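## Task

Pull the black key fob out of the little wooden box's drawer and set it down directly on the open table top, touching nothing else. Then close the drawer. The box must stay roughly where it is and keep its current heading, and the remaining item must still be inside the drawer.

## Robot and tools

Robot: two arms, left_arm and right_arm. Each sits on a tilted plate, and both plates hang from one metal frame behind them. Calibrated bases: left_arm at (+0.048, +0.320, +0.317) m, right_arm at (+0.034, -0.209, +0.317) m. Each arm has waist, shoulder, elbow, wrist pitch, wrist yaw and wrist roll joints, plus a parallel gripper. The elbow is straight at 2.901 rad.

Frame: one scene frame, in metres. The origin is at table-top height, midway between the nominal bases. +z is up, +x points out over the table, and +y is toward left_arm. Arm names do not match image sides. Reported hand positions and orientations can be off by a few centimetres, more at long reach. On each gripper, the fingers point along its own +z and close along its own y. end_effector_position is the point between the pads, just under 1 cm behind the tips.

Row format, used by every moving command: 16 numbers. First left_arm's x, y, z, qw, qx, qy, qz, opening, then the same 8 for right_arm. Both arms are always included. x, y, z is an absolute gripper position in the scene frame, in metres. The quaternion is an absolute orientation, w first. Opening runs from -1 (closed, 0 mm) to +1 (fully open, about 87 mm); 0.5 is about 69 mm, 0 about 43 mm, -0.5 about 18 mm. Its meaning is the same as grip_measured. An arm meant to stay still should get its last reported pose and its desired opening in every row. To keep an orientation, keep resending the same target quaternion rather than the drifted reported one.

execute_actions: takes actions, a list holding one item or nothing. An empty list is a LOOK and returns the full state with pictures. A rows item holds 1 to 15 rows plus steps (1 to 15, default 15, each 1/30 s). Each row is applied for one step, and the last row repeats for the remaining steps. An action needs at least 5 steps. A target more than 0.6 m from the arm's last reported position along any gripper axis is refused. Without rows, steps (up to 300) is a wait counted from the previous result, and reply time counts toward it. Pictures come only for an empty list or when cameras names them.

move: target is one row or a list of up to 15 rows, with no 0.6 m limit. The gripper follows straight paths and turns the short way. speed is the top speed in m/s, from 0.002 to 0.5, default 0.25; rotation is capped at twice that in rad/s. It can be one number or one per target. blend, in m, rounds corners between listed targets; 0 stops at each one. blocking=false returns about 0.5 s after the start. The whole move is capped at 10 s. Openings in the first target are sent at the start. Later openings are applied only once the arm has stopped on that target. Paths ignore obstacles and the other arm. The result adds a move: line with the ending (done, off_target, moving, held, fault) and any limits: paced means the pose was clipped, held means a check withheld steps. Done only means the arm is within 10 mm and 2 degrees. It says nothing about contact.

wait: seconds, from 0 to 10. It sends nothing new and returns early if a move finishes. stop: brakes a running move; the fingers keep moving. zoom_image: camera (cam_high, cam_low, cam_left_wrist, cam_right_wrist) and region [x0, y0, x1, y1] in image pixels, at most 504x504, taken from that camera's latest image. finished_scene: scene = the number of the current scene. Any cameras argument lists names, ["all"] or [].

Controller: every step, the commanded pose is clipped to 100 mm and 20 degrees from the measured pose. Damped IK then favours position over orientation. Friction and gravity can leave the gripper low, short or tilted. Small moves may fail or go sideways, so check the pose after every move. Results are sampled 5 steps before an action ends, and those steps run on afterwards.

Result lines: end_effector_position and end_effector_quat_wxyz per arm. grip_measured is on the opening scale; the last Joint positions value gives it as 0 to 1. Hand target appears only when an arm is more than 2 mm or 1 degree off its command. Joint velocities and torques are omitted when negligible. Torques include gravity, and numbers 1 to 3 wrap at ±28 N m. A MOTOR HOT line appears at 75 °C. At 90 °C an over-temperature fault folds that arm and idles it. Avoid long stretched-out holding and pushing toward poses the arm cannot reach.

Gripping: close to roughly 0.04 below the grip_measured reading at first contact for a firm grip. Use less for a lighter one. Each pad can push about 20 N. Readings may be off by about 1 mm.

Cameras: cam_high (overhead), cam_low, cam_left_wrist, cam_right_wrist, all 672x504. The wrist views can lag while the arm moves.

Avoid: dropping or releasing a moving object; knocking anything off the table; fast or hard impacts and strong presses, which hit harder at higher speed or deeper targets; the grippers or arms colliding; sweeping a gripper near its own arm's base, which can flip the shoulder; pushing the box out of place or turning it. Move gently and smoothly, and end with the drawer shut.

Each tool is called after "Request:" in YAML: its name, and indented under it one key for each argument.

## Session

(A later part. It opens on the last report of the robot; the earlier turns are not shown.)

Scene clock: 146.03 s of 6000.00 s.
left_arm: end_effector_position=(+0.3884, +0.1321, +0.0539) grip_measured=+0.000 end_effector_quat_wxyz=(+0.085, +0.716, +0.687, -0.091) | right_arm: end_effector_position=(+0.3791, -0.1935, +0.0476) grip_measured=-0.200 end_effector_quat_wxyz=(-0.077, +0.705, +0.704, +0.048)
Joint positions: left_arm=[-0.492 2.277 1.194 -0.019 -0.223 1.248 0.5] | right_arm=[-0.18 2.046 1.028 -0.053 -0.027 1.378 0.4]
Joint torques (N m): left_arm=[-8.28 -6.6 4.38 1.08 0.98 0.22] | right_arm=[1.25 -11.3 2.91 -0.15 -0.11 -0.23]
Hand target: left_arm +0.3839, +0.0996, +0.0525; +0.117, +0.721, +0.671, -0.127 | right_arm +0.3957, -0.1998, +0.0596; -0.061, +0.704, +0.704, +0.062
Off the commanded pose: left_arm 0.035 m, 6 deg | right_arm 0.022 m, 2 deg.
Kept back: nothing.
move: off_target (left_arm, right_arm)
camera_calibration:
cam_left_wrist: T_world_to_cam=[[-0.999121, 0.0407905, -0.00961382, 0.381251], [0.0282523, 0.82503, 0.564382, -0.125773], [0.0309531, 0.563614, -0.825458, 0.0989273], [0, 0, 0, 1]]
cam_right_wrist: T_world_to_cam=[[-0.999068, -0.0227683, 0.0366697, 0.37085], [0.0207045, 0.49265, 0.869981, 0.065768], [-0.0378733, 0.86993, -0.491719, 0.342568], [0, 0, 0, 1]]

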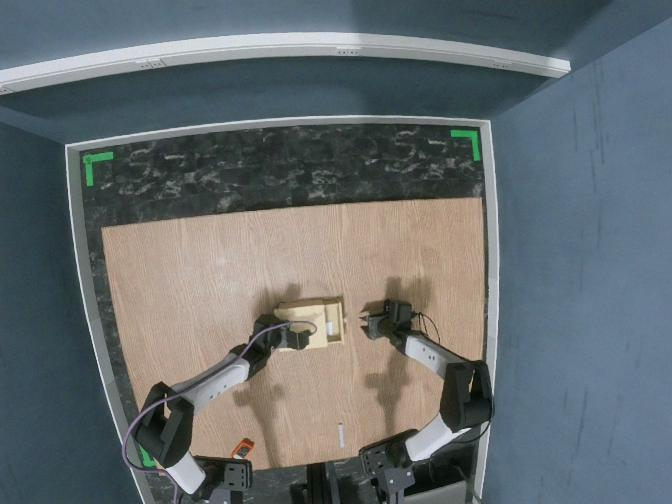

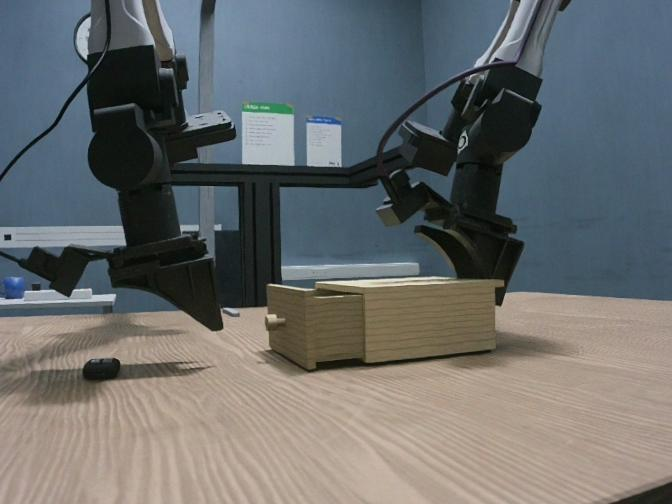

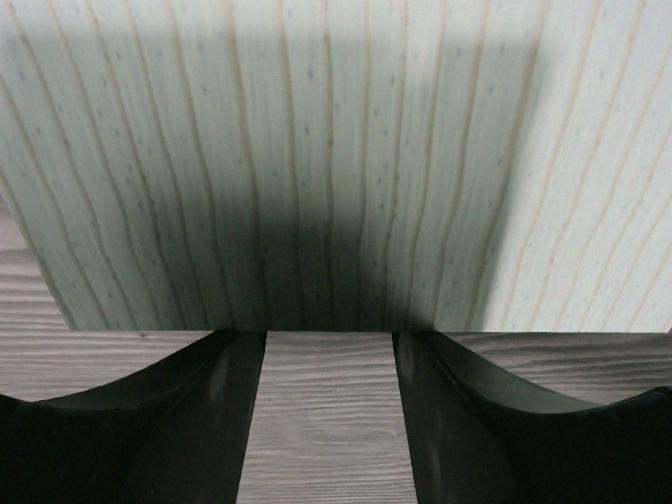

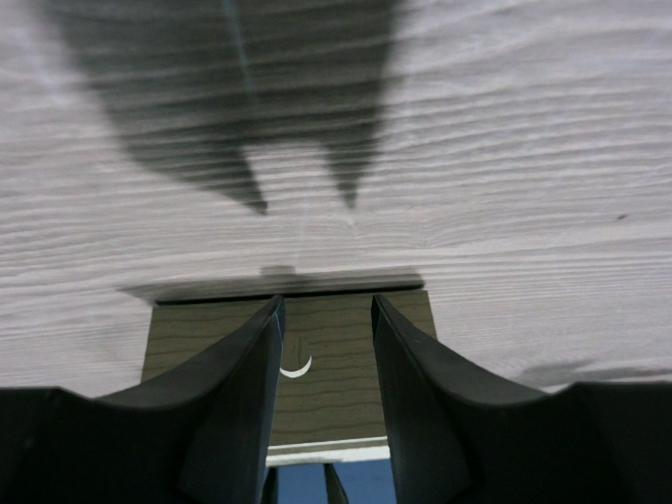

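Request:
move:
  target:
    - [0.385, 0.080, 0.055, 0.1184, 0.7203, 0.6717, -0.127, 0, 0.39, -0.20, 0.06, -0.0616, 0.7044, 0.7044, 0.0616, -0.2]
  speed: [0.03]
  cameras: ["cam_high","cam_left_wrist","cam_low"]

Request:
zoom_image:
  camera: "cam_high"
  region: [240, 270, 400, 375]

Scene clock: 147.40 s of 6000.00 s.
left_arm: end_effector_position=(+0.3910, +0.1065, +0.0560) grip_measured=+0.000 end_effector_quat_wxyz=(+0.096, +0.721, +0.680, -0.094) | right_arm: end_effector_position=(+0.3765, -0.1929, +0.0488) grip_measured=-0.200 end_effector_quat_wxyz=(-0.079, +0.703, +0.705, +0.047)
Joint positions: left_arm=[-0.538 2.315 1.249 -0.03 -0.228 1.228 0.5] | right_arm=[-0.18 2.041 1.019 -0.053 -0.029 1.375 0.4]
Joint torques (N m): left_arm=[-8.18 -7.65 4.19 0.88 0.83 0.01] | right_arm=[0.79 -11.29 1.11 0.04 -0.11 -0.25]
Hand target: left_arm +0.3845, +0.0811, +0.0564; +0.118, +0.720, +0.672, -0.127 | right_arm +0.3897, -0.1998, +0.0596; -0.062, +0.704, +0.705, +0.061
Off the commanded pose: left_arm 0.027 m, 5 deg | right_arm 0.019 m, 3 deg.
Kept back: nothing.
move: off_target (left_arm, right_arm)
camera_calibration:
cam_left_wrist: T_world_to_cam=[[-0.998122, 0.0565764, -0.0235036, 0.383583], [0.0345281, 0.836399, 0.547032, -0.108568], [0.0506075, 0.545193, -0.836781, 0.109913], [0, 0, 0, 1]]
Images, in order: cam_high, cam_low, cam_left_wrist.

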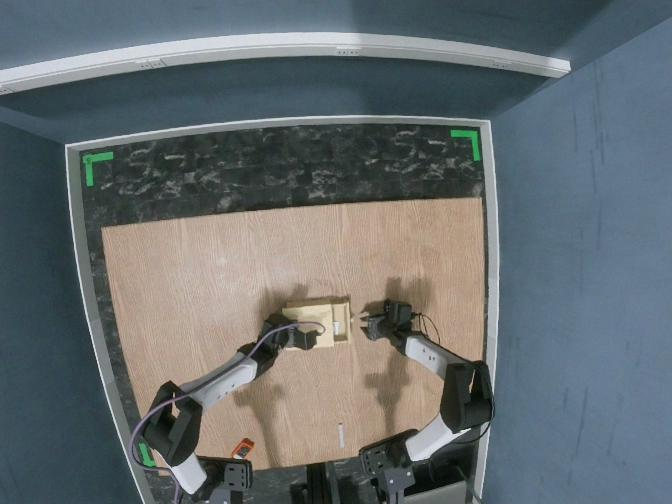

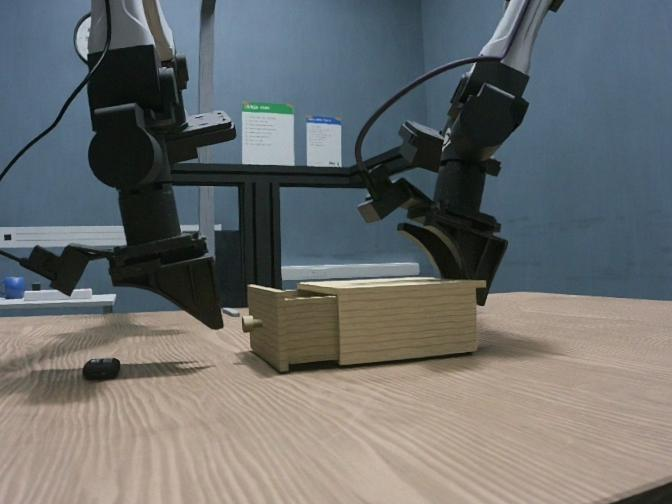

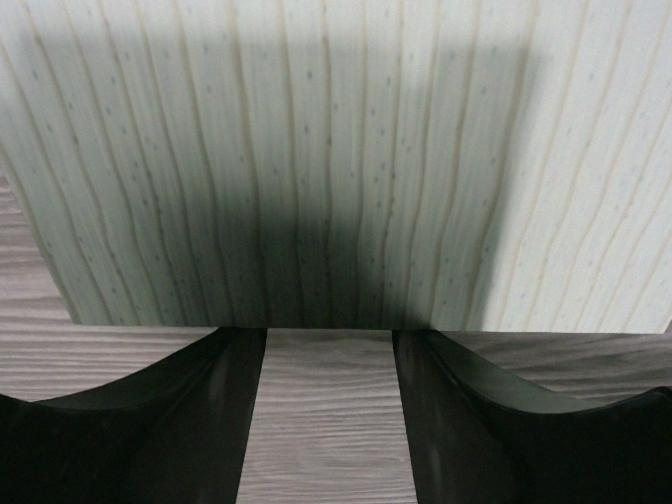

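Scaled by 3.150 from the camera's 672x504 image, which has a finer 960x720 frame.

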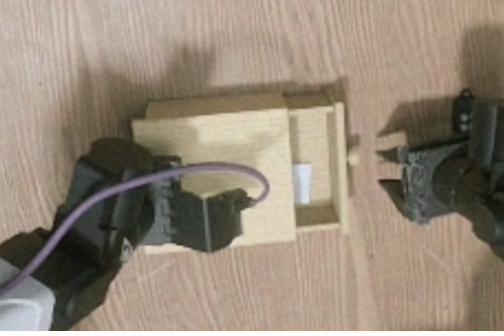

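Request:
move:
  target:
    - [0.387, 0.085, 0.055, 0.1184, 0.7203, 0.6717, -0.127, 0, 0.389, -0.17, 0.045, -0.0616, 0.7044, 0.7044, 0.0616, -0.2]
    - [0.387, 0.085, 0.055, 0.1184, 0.7203, 0.6717, -0.127, 0, 0.389, -0.115, 0.045, -0.0616, 0.7044, 0.7044, 0.0616, -0.2]
  speed: [0.08,0.04]
  blend: 0.01

Request:
zoom_image:
  camera: "cam_high"
  region: [240, 270, 400, 375]

Scene clock: 150.00 s of 6000.00 s.
left_arm: end_effector_position=(+0.3909, +0.1066, +0.0560) grip_measured=+0.000 end_effector_quat_wxyz=(+0.096, +0.721, +0.680, -0.094) | right_arm: end_effector_position=(+0.3951, -0.1450, +0.0447) grip_measured=-0.200 end_effector_quat_wxyz=(-0.029, +0.717, +0.695, +0.034)
Joint positions: left_arm=[-0.538 2.315 1.25 -0.031 -0.228 1.228 0.5] | right_arm=[-0.004 2.075 1.019 0.038 0.143 1.554 0.4]
Joint torques (N m): left_arm=[-7.13 -8.23 3.77 0.88 0.9 0.14] | right_arm=[6.38 -5.72 1.85 0.23 -0.63 -0.11]
Hand target: left_arm +0.3868, +0.0858, +0.0561; +0.118, +0.720, +0.672, -0.126 | right_arm +0.3880, -0.1162, +0.0462; -0.062, +0.704, +0.704, +0.060
Off the commanded pose: left_arm 0.022 m, 5 deg | right_arm 0.031 m, 5 deg.
Kept back: nothing.
move: off_target (left_arm, right_arm)
camera_calibration:
cam_left_wrist: T_world_to_cam=[[-0.998139, 0.0565656, -0.0227736, 0.383455], [0.0349045, 0.83624, 0.547251, -0.108763], [0.0499998, 0.545438, -0.836659, 0.110114], [0, 0, 0, 1]]
cam_right_wrist: T_world_to_cam=[[-0.999895, 0.0105591, -0.00988343, 0.395297], [-0.00215541, 0.56694, 0.823757, 0.0659232], [0.0143014, 0.823692, -0.566858, 0.275583], [0, 0, 0, 1]]

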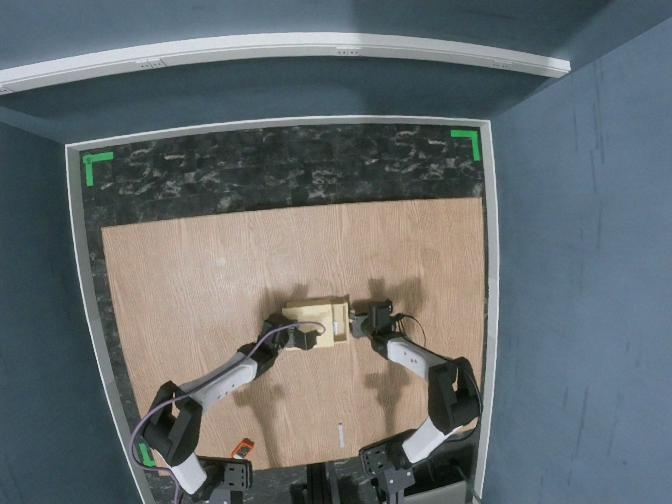

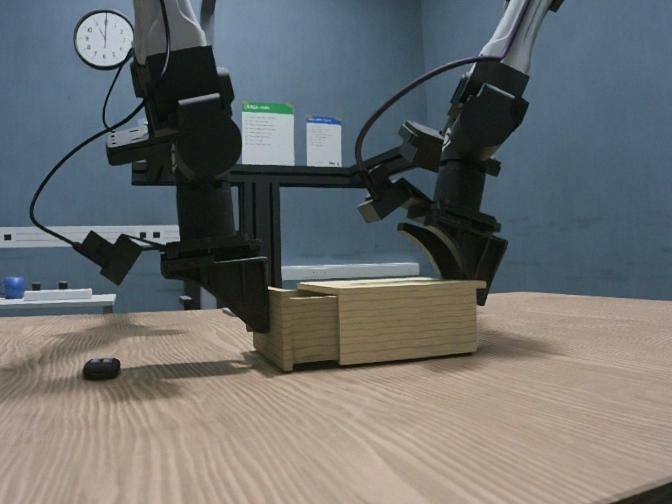

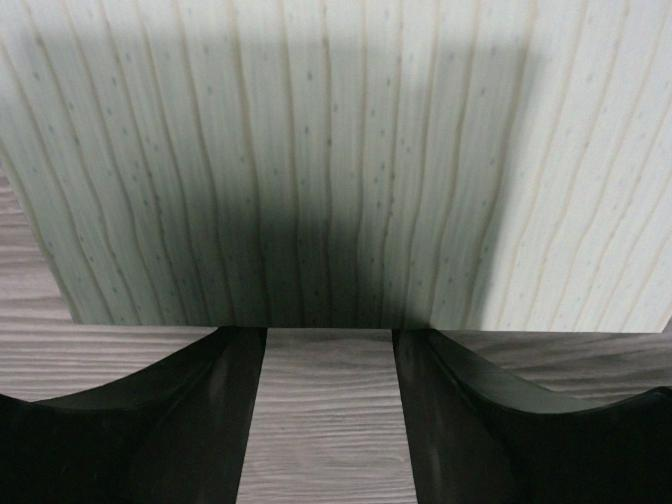

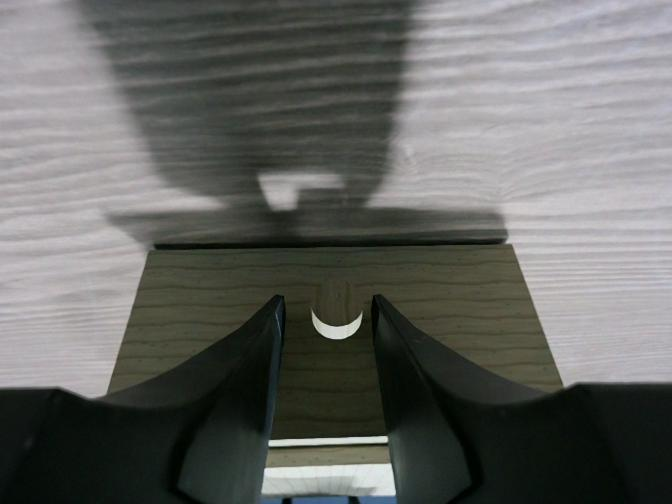

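Scaled by 3.150 from the camera's 672x504 image, which has a finer 960x720 frame.

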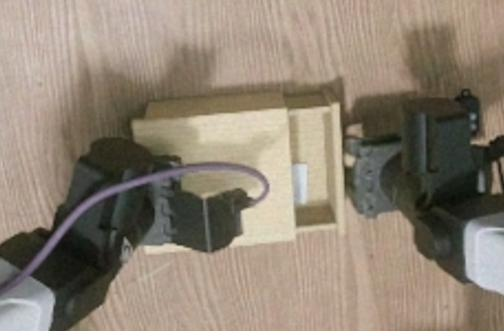

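Request:
move:
  target:
    - [0.387, 0.075, 0.055, 0.1184, 0.7203, 0.6717, -0.127, 0, 0.389, -0.08, 0.045, -0.0616, 0.7044, 0.7044, 0.0616, -0.2]
  speed: [0.04]
  cameras: ["cam_high","cam_left_wrist","cam_low"]

Request:
zoom_image:
  camera: "cam_high"
  region: [240, 270, 400, 375]

Scene clock: 151.43 s of 6000.00 s.
left_arm: end_effector_position=(+0.3907, +0.1061, +0.0567) grip_measured=+0.000 end_effector_quat_wxyz=(+0.089, +0.720, +0.682, -0.096) | right_arm: end_effector_position=(+0.3958, -0.1149, +0.0431) grip_measured=-0.200 end_effector_quat_wxyz=(-0.021, +0.720, +0.693, +0.031)
Joint positions: left_arm=[-0.541 2.319 1.268 -0.059 -0.233 1.216 0.5] | right_arm=[0.084 2.11 1.033 0.052 0.204 1.635 0.4]
Joint torques (N m): left_arm=[-8.66 -7.28 4.53 1.05 0.86 0.09] | right_arm=[7.58 -5.96 2.65 0.12 -0.76 -0.14]
Hand target: left_arm +0.3862, +0.0764, +0.0569; +0.118, +0.721, +0.671, -0.127 | right_arm +0.3880, -0.0817, +0.0466; -0.061, +0.705, +0.704, +0.061
Off the commanded pose: left_arm 0.031 m, 5 deg | right_arm 0.036 m, 6 deg.
Kept back: nothing.
move: off_target (left_arm, right_arm)
camera_calibration:
cam_left_wrist: T_world_to_cam=[[-0.998466, 0.0544004, -0.0102884, 0.382943], [0.0395977, 0.831557, 0.554026, -0.110471], [0.0386947, 0.552769, -0.832436, 0.114367], [0, 0, 0, 1]]
Images, in order: cam_high, cam_low, cam_left_wrist.

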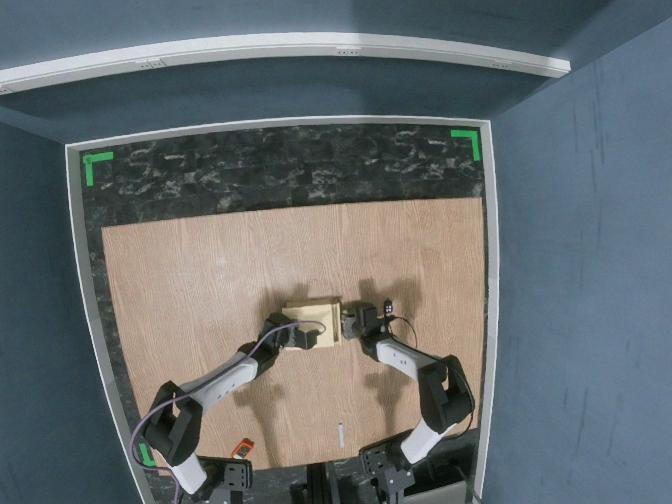

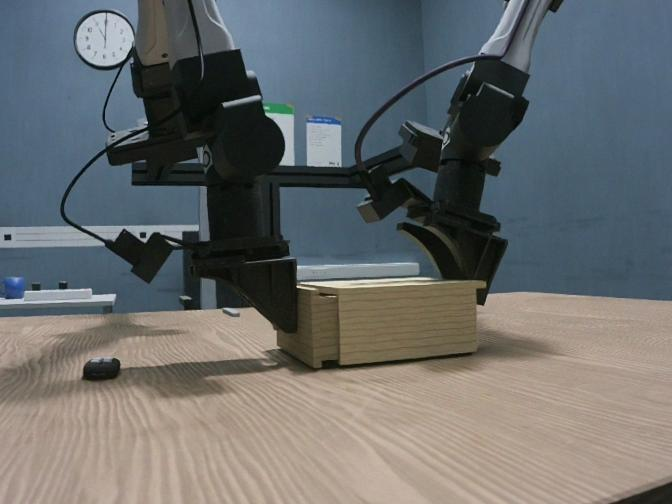

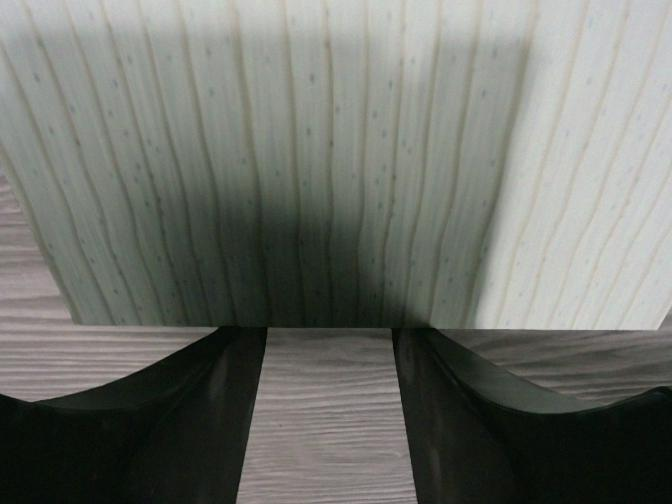

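Scaled by 3.150 from the camera's 672x504 image, which has a finer 960x720 frame.

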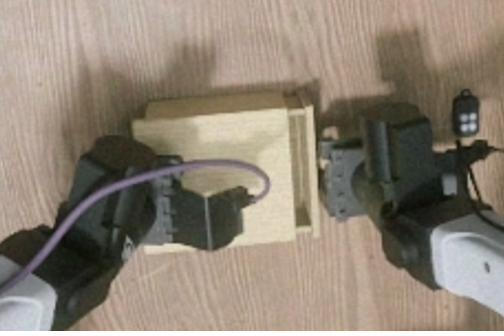

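Request:
move:
  target:
    - [0.387, 0.072, 0.055, 0.1184, 0.7203, 0.6717, -0.127, 0, 0.389, -0.058, 0.047, -0.0616, 0.7044, 0.7044, 0.0616, -0.2]
  speed: [0.03]
  cameras: ["cam_high","cam_left_wrist","cam_low"]

Request:
zoom_image:
  camera: "cam_high"
  region: [240, 270, 400, 375]

Request:
zoom_image:
  camera: "cam_low"
  region: [260, 250, 500, 390]

Scene clock: 152.70 s of 6000.00 s.
left_arm: end_effector_position=(+0.3907, +0.1060, +0.0571) grip_measured=+0.000 end_effector_quat_wxyz=(+0.085, +0.720, +0.682, -0.092) | right_arm: end_effector_position=(+0.3961, -0.0980, +0.0435) grip_measured=-0.200 end_effector_quat_wxyz=(-0.014, +0.720, +0.693, +0.026)
Joint positions: left_arm=[-0.546 2.322 1.275 -0.069 -0.244 1.211 0.5] | right_arm=[0.137 2.128 1.048 0.048 0.249 1.683 0.4]
Joint torques (N m): left_arm=[-8.87 -7.23 4.6 1.1 0.93 0.1] | right_arm=[8.23 -5.82 3.14 0.13 -0.88 -0.08]
Hand target: left_arm +0.3861, +0.0735, +0.0574; +0.118, +0.721, +0.671, -0.127 | right_arm +0.3878, -0.0601, +0.0491; -0.061, +0.705, +0.705, +0.060
Off the commanded pose: left_arm 0.034 m, 6 deg | right_arm 0.041 m, 7 deg.
Kept back: nothing.
move: off_target (left_arm, right_arm)
camera_calibration:
cam_left_wrist: T_world_to_cam=[[-0.998479, 0.0542986, -0.00953478, 0.382949], [0.0395286, 0.825693, 0.562732, -0.110453], [0.0384284, 0.5615, -0.826584, 0.113506], [0, 0, 0, 1]]
Images, in order: cam_high, cam_low, cam_left_wrist.

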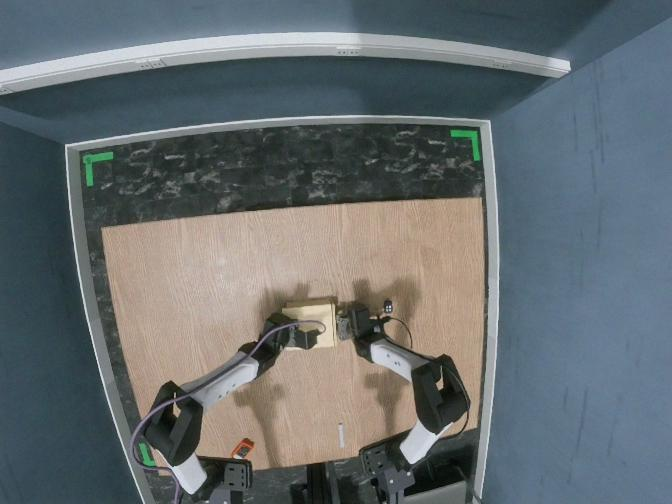

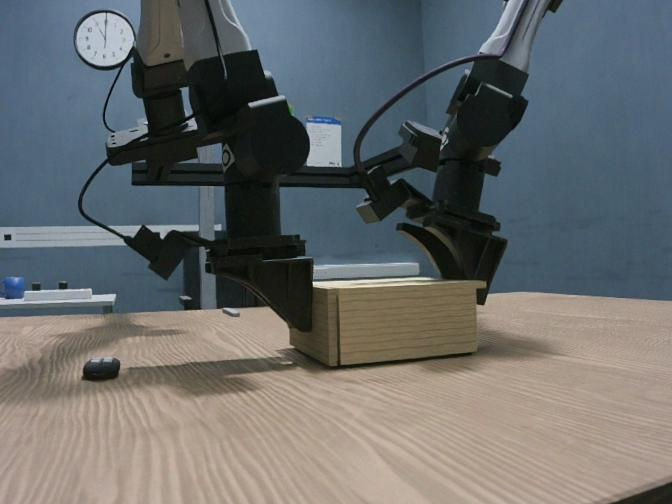

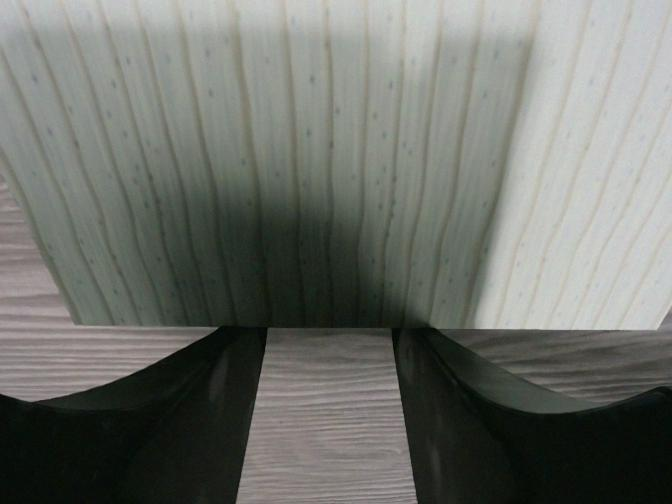

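Scaled by 3.150 from the camera's 672x504 image, which has a finer 960x720 frame.

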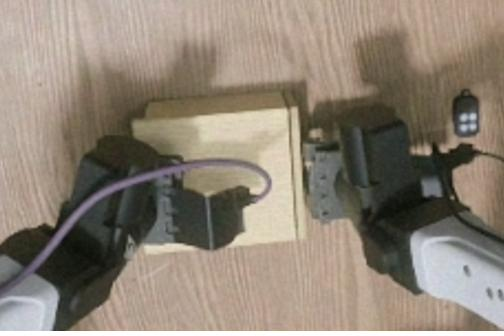

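Scaled by 2.100 from the camera's 672x504 image, which has a finer 960x720 frame.

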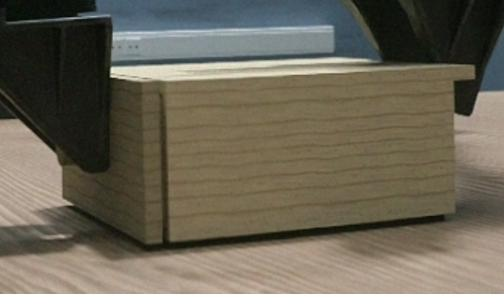

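Request:
move:
  target:
    - [0.387, 0.065, 0.055, 0.1184, 0.7203, 0.6717, -0.127, 0, 0.389, -0.043, 0.049, -0.0616, 0.7044, 0.7044, 0.0616, -0.2]
  speed: [0.025]
  cameras: ["cam_high","cam_left_wrist","cam_low","cam_right_wrist"]

Request:
zoom_image:
  camera: "cam_low"
  region: [260, 250, 500, 390]

Request:
zoom_image:
  camera: "cam_high"
  region: [240, 270, 400, 375]

Scene clock: 153.90 s of 6000.00 s.
left_arm: end_effector_position=(+0.3908, +0.1064, +0.0576) grip_measured=+0.000 end_effector_quat_wxyz=(+0.075, +0.721, +0.683, -0.084) | right_arm: end_effector_position=(+0.3962, -0.0936, +0.0437) grip_measured=-0.200 end_effector_quat_wxyz=(+0.000, +0.722, +0.692, +0.012)
Joint positions: left_arm=[-0.554 2.331 1.292 -0.091 -0.271 1.199 0.5] | right_arm=[0.168 2.136 1.06 0.031 0.305 1.714 0.4]
Joint torques (N m): left_arm=[-9.42 -7.1 4.92 1.19 1.11 0.09] | right_arm=[9.28 -5.74 3.26 0.11 -1.24 -0.05]
Hand target: left_arm +0.3858, +0.0673, +0.0584; +0.117, +0.721, +0.671, -0.127 | right_arm +0.3871, -0.0464, +0.0522; -0.060, +0.705, +0.705, +0.059
Off the commanded pose: left_arm 0.042 m, 7 deg | right_arm 0.051 m, 9 deg.
Kept back: nothing.
move: off_target (left_arm, right_arm)
camera_calibration:
cam_left_wrist: T_world_to_cam=[[-0.998488, 0.0544863, -0.00725625, 0.382812], [0.040005, 0.810868, 0.58386, -0.11087], [0.0376962, 0.582687, -0.811822, 0.110881], [0, 0, 0, 1]]
cam_right_wrist: T_world_to_cam=[[-0.999588, 0.0212572, -0.0192969, 0.397071], [-0.00174774, 0.625841, 0.779949, 0.0448774], [0.0286563, 0.779661, -0.625546, 0.225375], [0, 0, 0, 1]]

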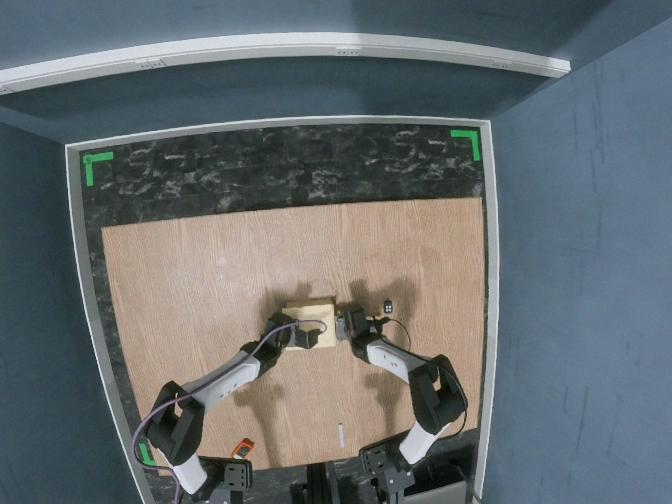

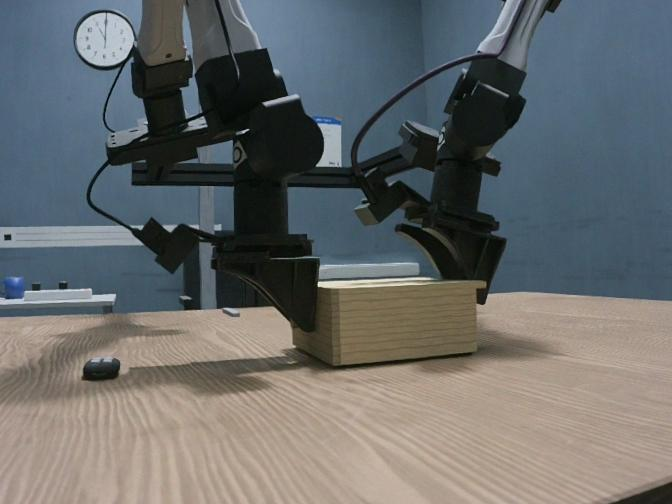

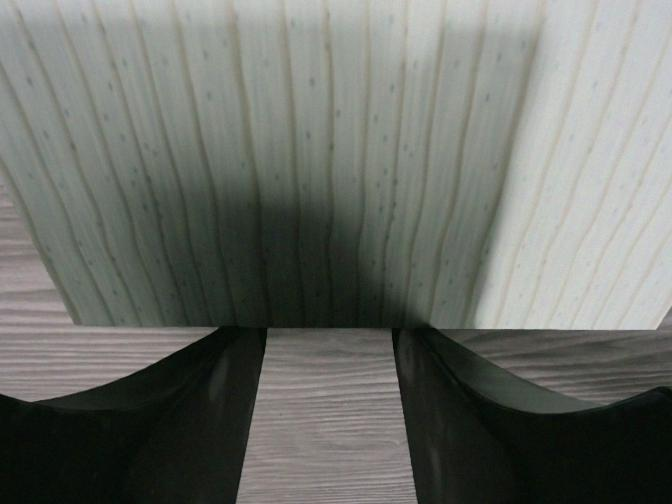

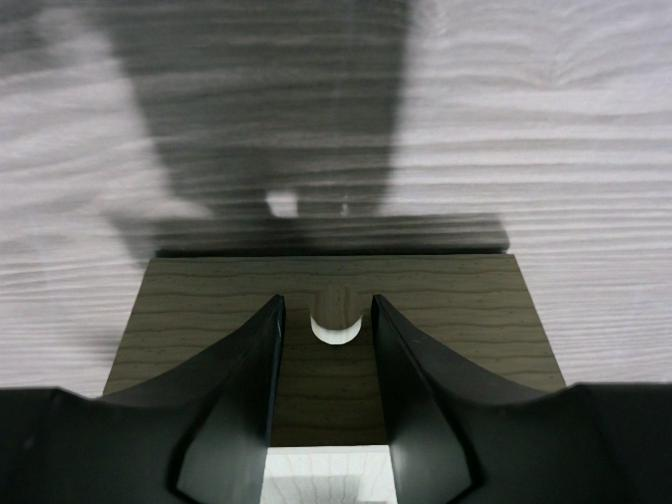

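Scaled by 2.100 from the camera's 672x504 image, which has a finer 960x720 frame.

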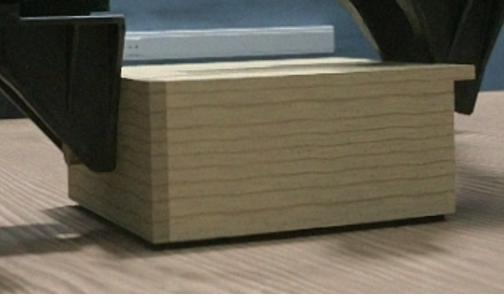

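Scaled by 3.150 from the camera's 672x504 image, which has a finer 960x720 frame.

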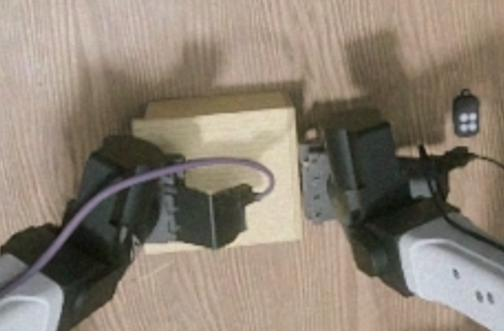

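Request:
move:
  target:
    - [0.387, 0.065, 0.055, 0.1184, 0.7203, 0.6717, -0.127, 0, 0.389, -0.055, 0.049, -0.0616, 0.7044, 0.7044, 0.0616, -0.2]
    - [0.387, 0.112, 0.055, 0.1184, 0.7203, 0.6717, -0.127, 0, 0.389, -0.055, 0.049, -0.0616, 0.7044, 0.7044, 0.0616, -0.2]
  speed: [0.025,0.03]
  blend: 0.005
  cameras: ["cam_high","cam_left_wrist","cam_low","cam_right_wrist"]

Request:
zoom_image:
  camera: "cam_high"
  region: [240, 270, 400, 375]

Scene clock: 156.43 s of 6000.00 s.
left_arm: end_effector_position=(+0.3806, +0.1160, +0.0499) grip_measured=+0.000 end_effector_quat_wxyz=(+0.098, +0.723, +0.674, -0.114) | right_arm: end_effector_position=(+0.3953, -0.0879, +0.0452) grip_measured=-0.200 end_effector_quat_wxyz=(-0.012, +0.720, +0.693, +0.022)
Joint positions: left_arm=[-0.506 2.302 1.197 0.002 -0.174 1.263 0.5] | right_arm=[0.168 2.136 1.06 0.03 0.273 1.711 0.4]
Joint torques (N m): left_arm=[-4.82 -11.08 1.76 0.79 0.68 0.29] | right_arm=[6.5 -6.5 2.26 0.22 -1.08 -0.26]
Hand target: left_arm +0.3870, +0.1120, +0.0551; +0.118, +0.721, +0.672, -0.126 | right_arm +0.3883, -0.0567, +0.0507; -0.060, +0.705, +0.704, +0.060
Off the commanded pose: left_arm 0.009 m, 3 deg | right_arm 0.034 m, 8 deg.
Kept back: nothing.
move: off_target (left_arm, right_arm); blend cut to 0.0047 m at target 1
camera_calibration:
cam_left_wrist: T_world_to_cam=[[-0.997414, 0.0718565, -0.00139983, 0.369356], [0.0606526, 0.852027, 0.519973, -0.12322], [0.0385561, 0.518543, -0.854182, 0.10872], [0, 0, 0, 1]]
cam_right_wrist: T_world_to_cam=[[-0.99973, 0.0176353, -0.0151271, 0.395688], [-0.00150835, 0.600434, 0.799673, 0.0369722], [0.0231853, 0.79948, -0.600245, 0.224726], [0, 0, 0, 1]]

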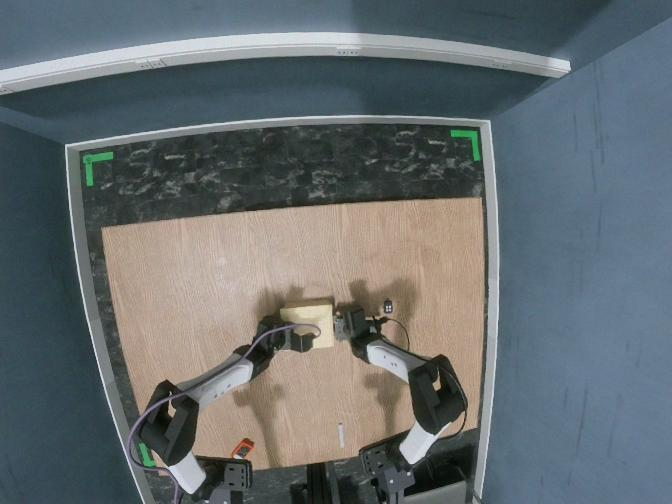

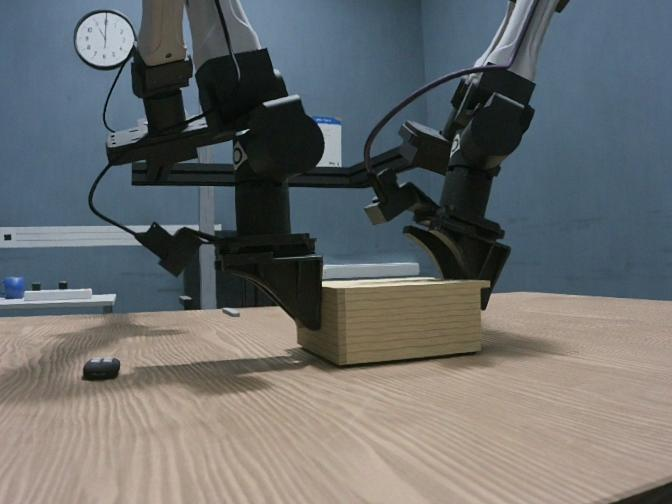

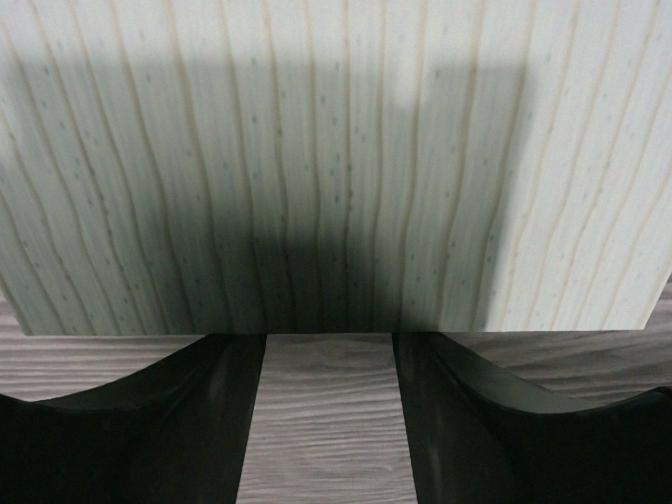

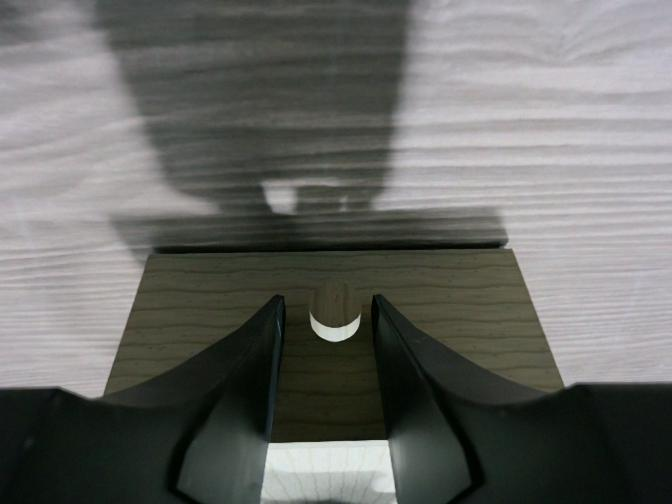

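Scaled by 3.150 from the camera's 672x504 image, which has a finer 960x720 frame.

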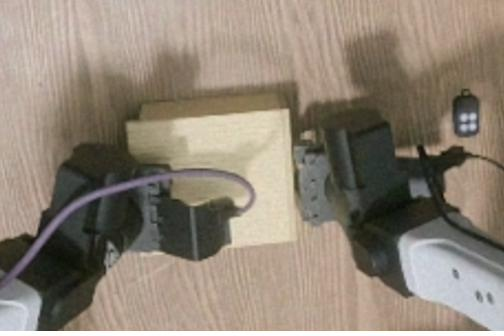

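Request:
move:
  target:
    - [0.387,0.122,0.055,0.1184,0.7203,0.6717,-0.127,0,0.389,-0.055,0.049,-0.0616,0.7044,0.7044,0.0616,-0.2]
    - [0.387,0.122,0.055,0.1184,0.7203,0.6717,-0.127,0,0.389,-0.045,0.049,-0.0616,0.7044,0.7044,0.0616,-0.2]
  speed: 0.03
  cameras: ["cam_high","cam_low"]

Scene clock: 157.97 s of 6000.00 s.
left_arm: end_effector_position=(+0.3769, +0.1222, +0.0490) grip_measured=+0.000 end_effector_quat_wxyz=(+0.100, +0.725, +0.670, -0.123) | right_arm: end_effector_position=(+0.3946, -0.0825, +0.0467) grip_measured=-0.200 end_effector_quat_wxyz=(-0.020, +0.719, +0.694, +0.028)
Joint positions: left_arm=[-0.487 2.288 1.17 0.011 -0.148 1.286 0.5] | right_arm=[0.174 2.136 1.06 0.03 0.256 1.713 0.4]
Joint torques (N m): left_arm=[-4.4 -11.45 1.76 0.78 0.52 0.23] | right_arm=[8.32 -5.56 3.48 0.17 -0.79 -0.1]
Motor temperatures (°C): left_arm=[29 43 38 29 26 27 23] | right_arm=[27 42 30 29 28 28 28]
Hand target: left_arm +0.3871, +0.1221, +0.0550; +0.118, +0.720, +0.672, -0.126 | right_arm +0.3877, -0.0469, +0.0510; -0.061, +0.704, +0.705, +0.060
Off the commanded pose: left_arm 0.012 m, 2 deg | right_arm 0.038 m, 6 deg.
Kept back: nothing.
move: off_target (left_arm, right_arm)
Images, in order: cam_high, cam_low.

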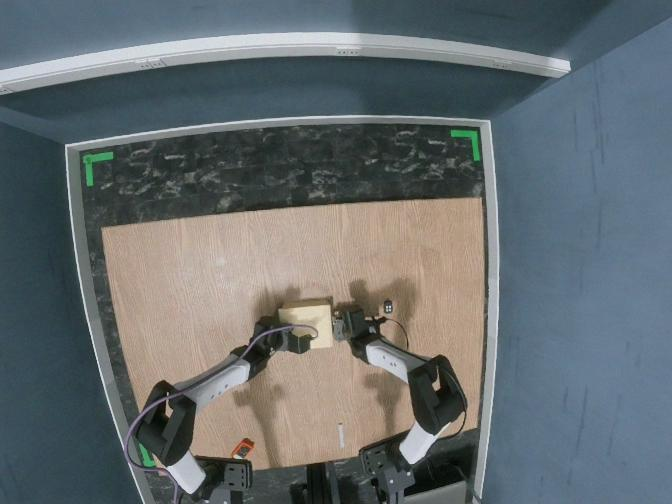

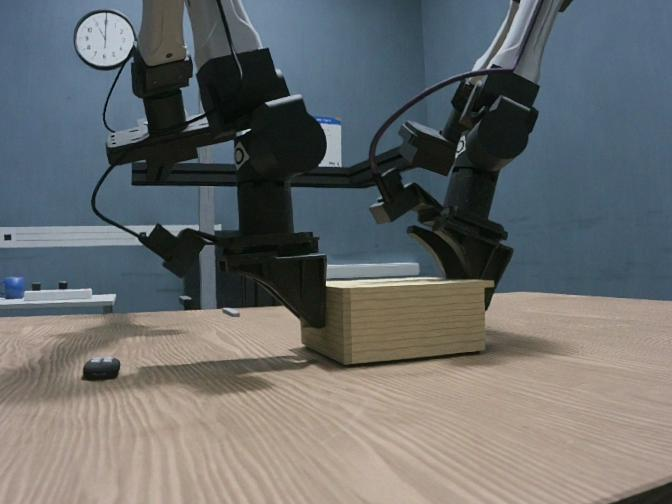

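Request:
zoom_image:
  camera: "cam_high"
  region: [240, 270, 400, 375]

Request:
zoom_image:
  camera: "cam_low"
  region: [280, 230, 520, 400]

Scaled by 3.150 from the camera's 672x504 image, which has a finer 960x720 frame.

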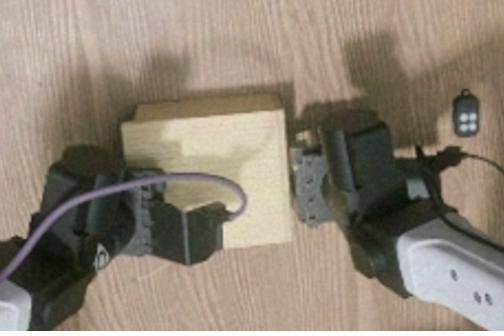

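Scaled by 2.100 from the camera's 672x504 image, which has a finer 960x720 frame.

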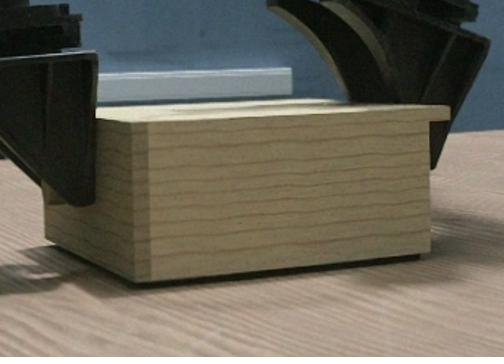

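Request:
move:
  target:
    - [0.387,0.130,0.055,0.1184,0.7203,0.6717,-0.127,0,0.389,-0.10,0.049,-0.0616,0.7044,0.7044,0.0616,-0.2]
    - [0.387,0.17,0.057,0.1184,0.7203,0.6717,-0.127,0,0.389,-0.16,0.052,-0.0616,0.7044,0.7044,0.0616,-0.2]
    - [0.387,0.19,0.16,0.1184,0.7203,0.6717,-0.127,0,0.389,-0.18,0.16,-0.0616,0.7044,0.7044,0.0616,-0.2]
  speed: [0.04,0.06,0.1]
  blend: [0.005,0.01,0]

Request:
zoom_image:
  camera: "cam_high"
  region: [240, 270, 400, 375]

Request:
zoom_image:
  camera: "cam_low"
  region: [280, 230, 520, 400]

Scene clock: 162.63 s of 6000.00 s.
left_arm: end_effector_position=(+0.3890, +0.1874, +0.1551) grip_measured=+0.000 end_effector_quat_wxyz=(+0.122, +0.720, +0.670, -0.130) | right_arm: end_effector_position=(+0.3871, -0.1770, +0.1509) grip_measured=-0.200 end_effector_quat_wxyz=(-0.066, +0.705, +0.704, +0.055)
Joint positions: left_arm=[-0.435 1.801 0.951 -0.218 -0.09 1.333 0.5] | right_arm=[-0.074 1.665 0.92 -0.298 0.027 1.468 0.4]
Joint torques (N m): left_arm=[-4.52 -9.62 2.82 0.55 0.15 0.03] | right_arm=[1.21 -10.02 2.89 -0.07 -0.08 -0.25]
Heat: left arm: 45 °C; right arm: 42 °C.
Hand target: left_arm +0.3871, +0.1899, +0.1599; +0.119, +0.720, +0.672, -0.127 | right_arm +0.3890, -0.1798, +0.1596; -0.062, +0.704, +0.705, +0.062
Off the commanded pose: left_arm 0.006 m, 1 deg | right_arm 0.010 m, 1 deg.
Kept back: nothing.
move: done
camera_calibration:
cam_left_wrist: T_world_to_cam=[[-0.997462, 0.0698594, -0.0137573, 0.375032], [0.0551661, 0.880418, 0.470979, -0.234806], [0.0450146, 0.469025, -0.882037, 0.172264], [0, 0, 0, 1]]
cam_right_wrist: T_world_to_cam=[[-0.999753, -0.0200381, 0.0096361, 0.38021], [-0.00161676, 0.497748, 0.86732, -0.0224459], [-0.0221758, 0.86709, -0.497657, 0.373601], [0, 0, 0, 1]]

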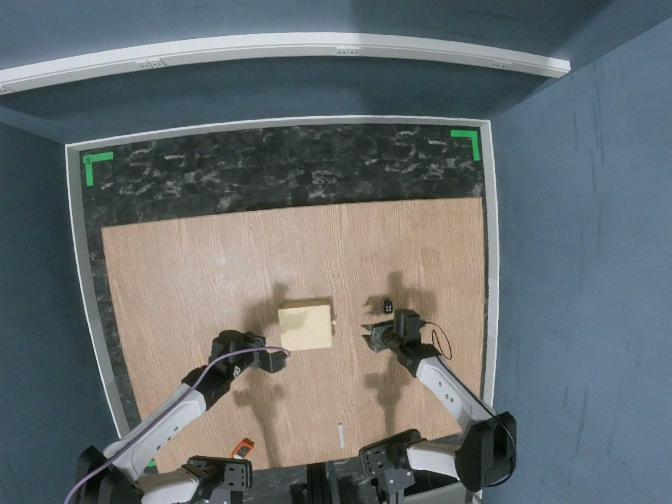

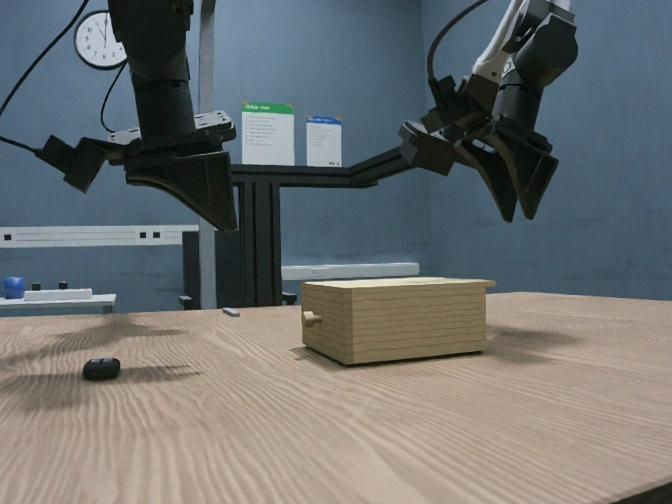

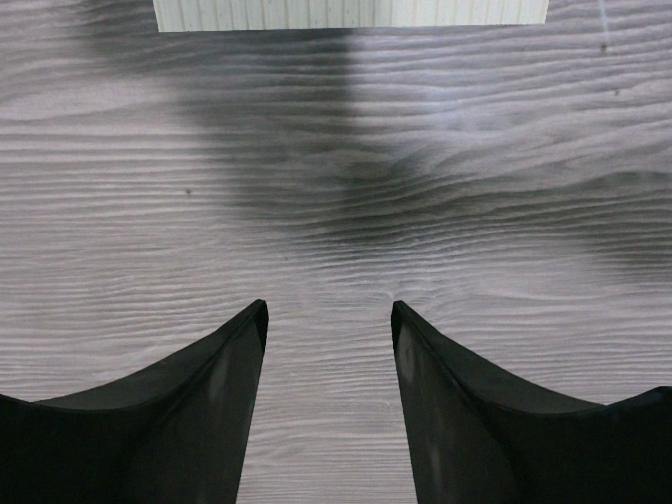

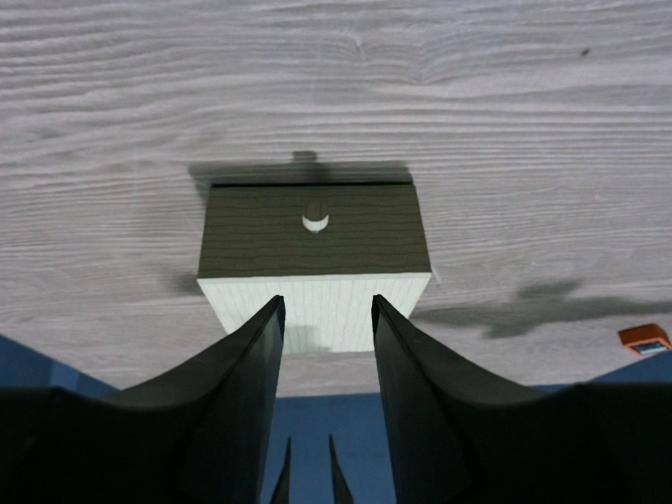

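Scaled by 3.150 from the camera's 672x504 image, which has a finer 960x720 frame.

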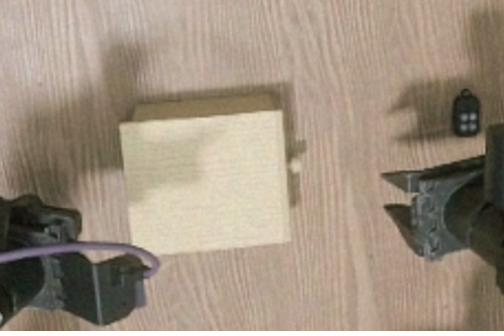

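Scaled by 2.100 from the camera's 672x504 image, which has a finer 960x720 frame.

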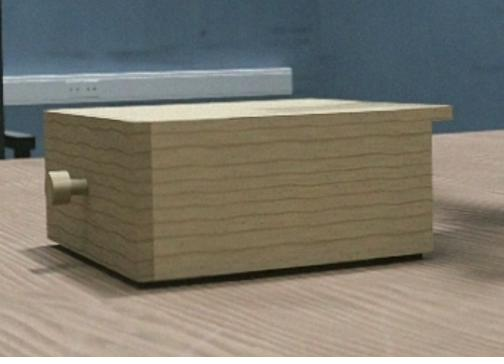

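Request:
finished_scene:
  scene: 1

The scene is finished: the task was done.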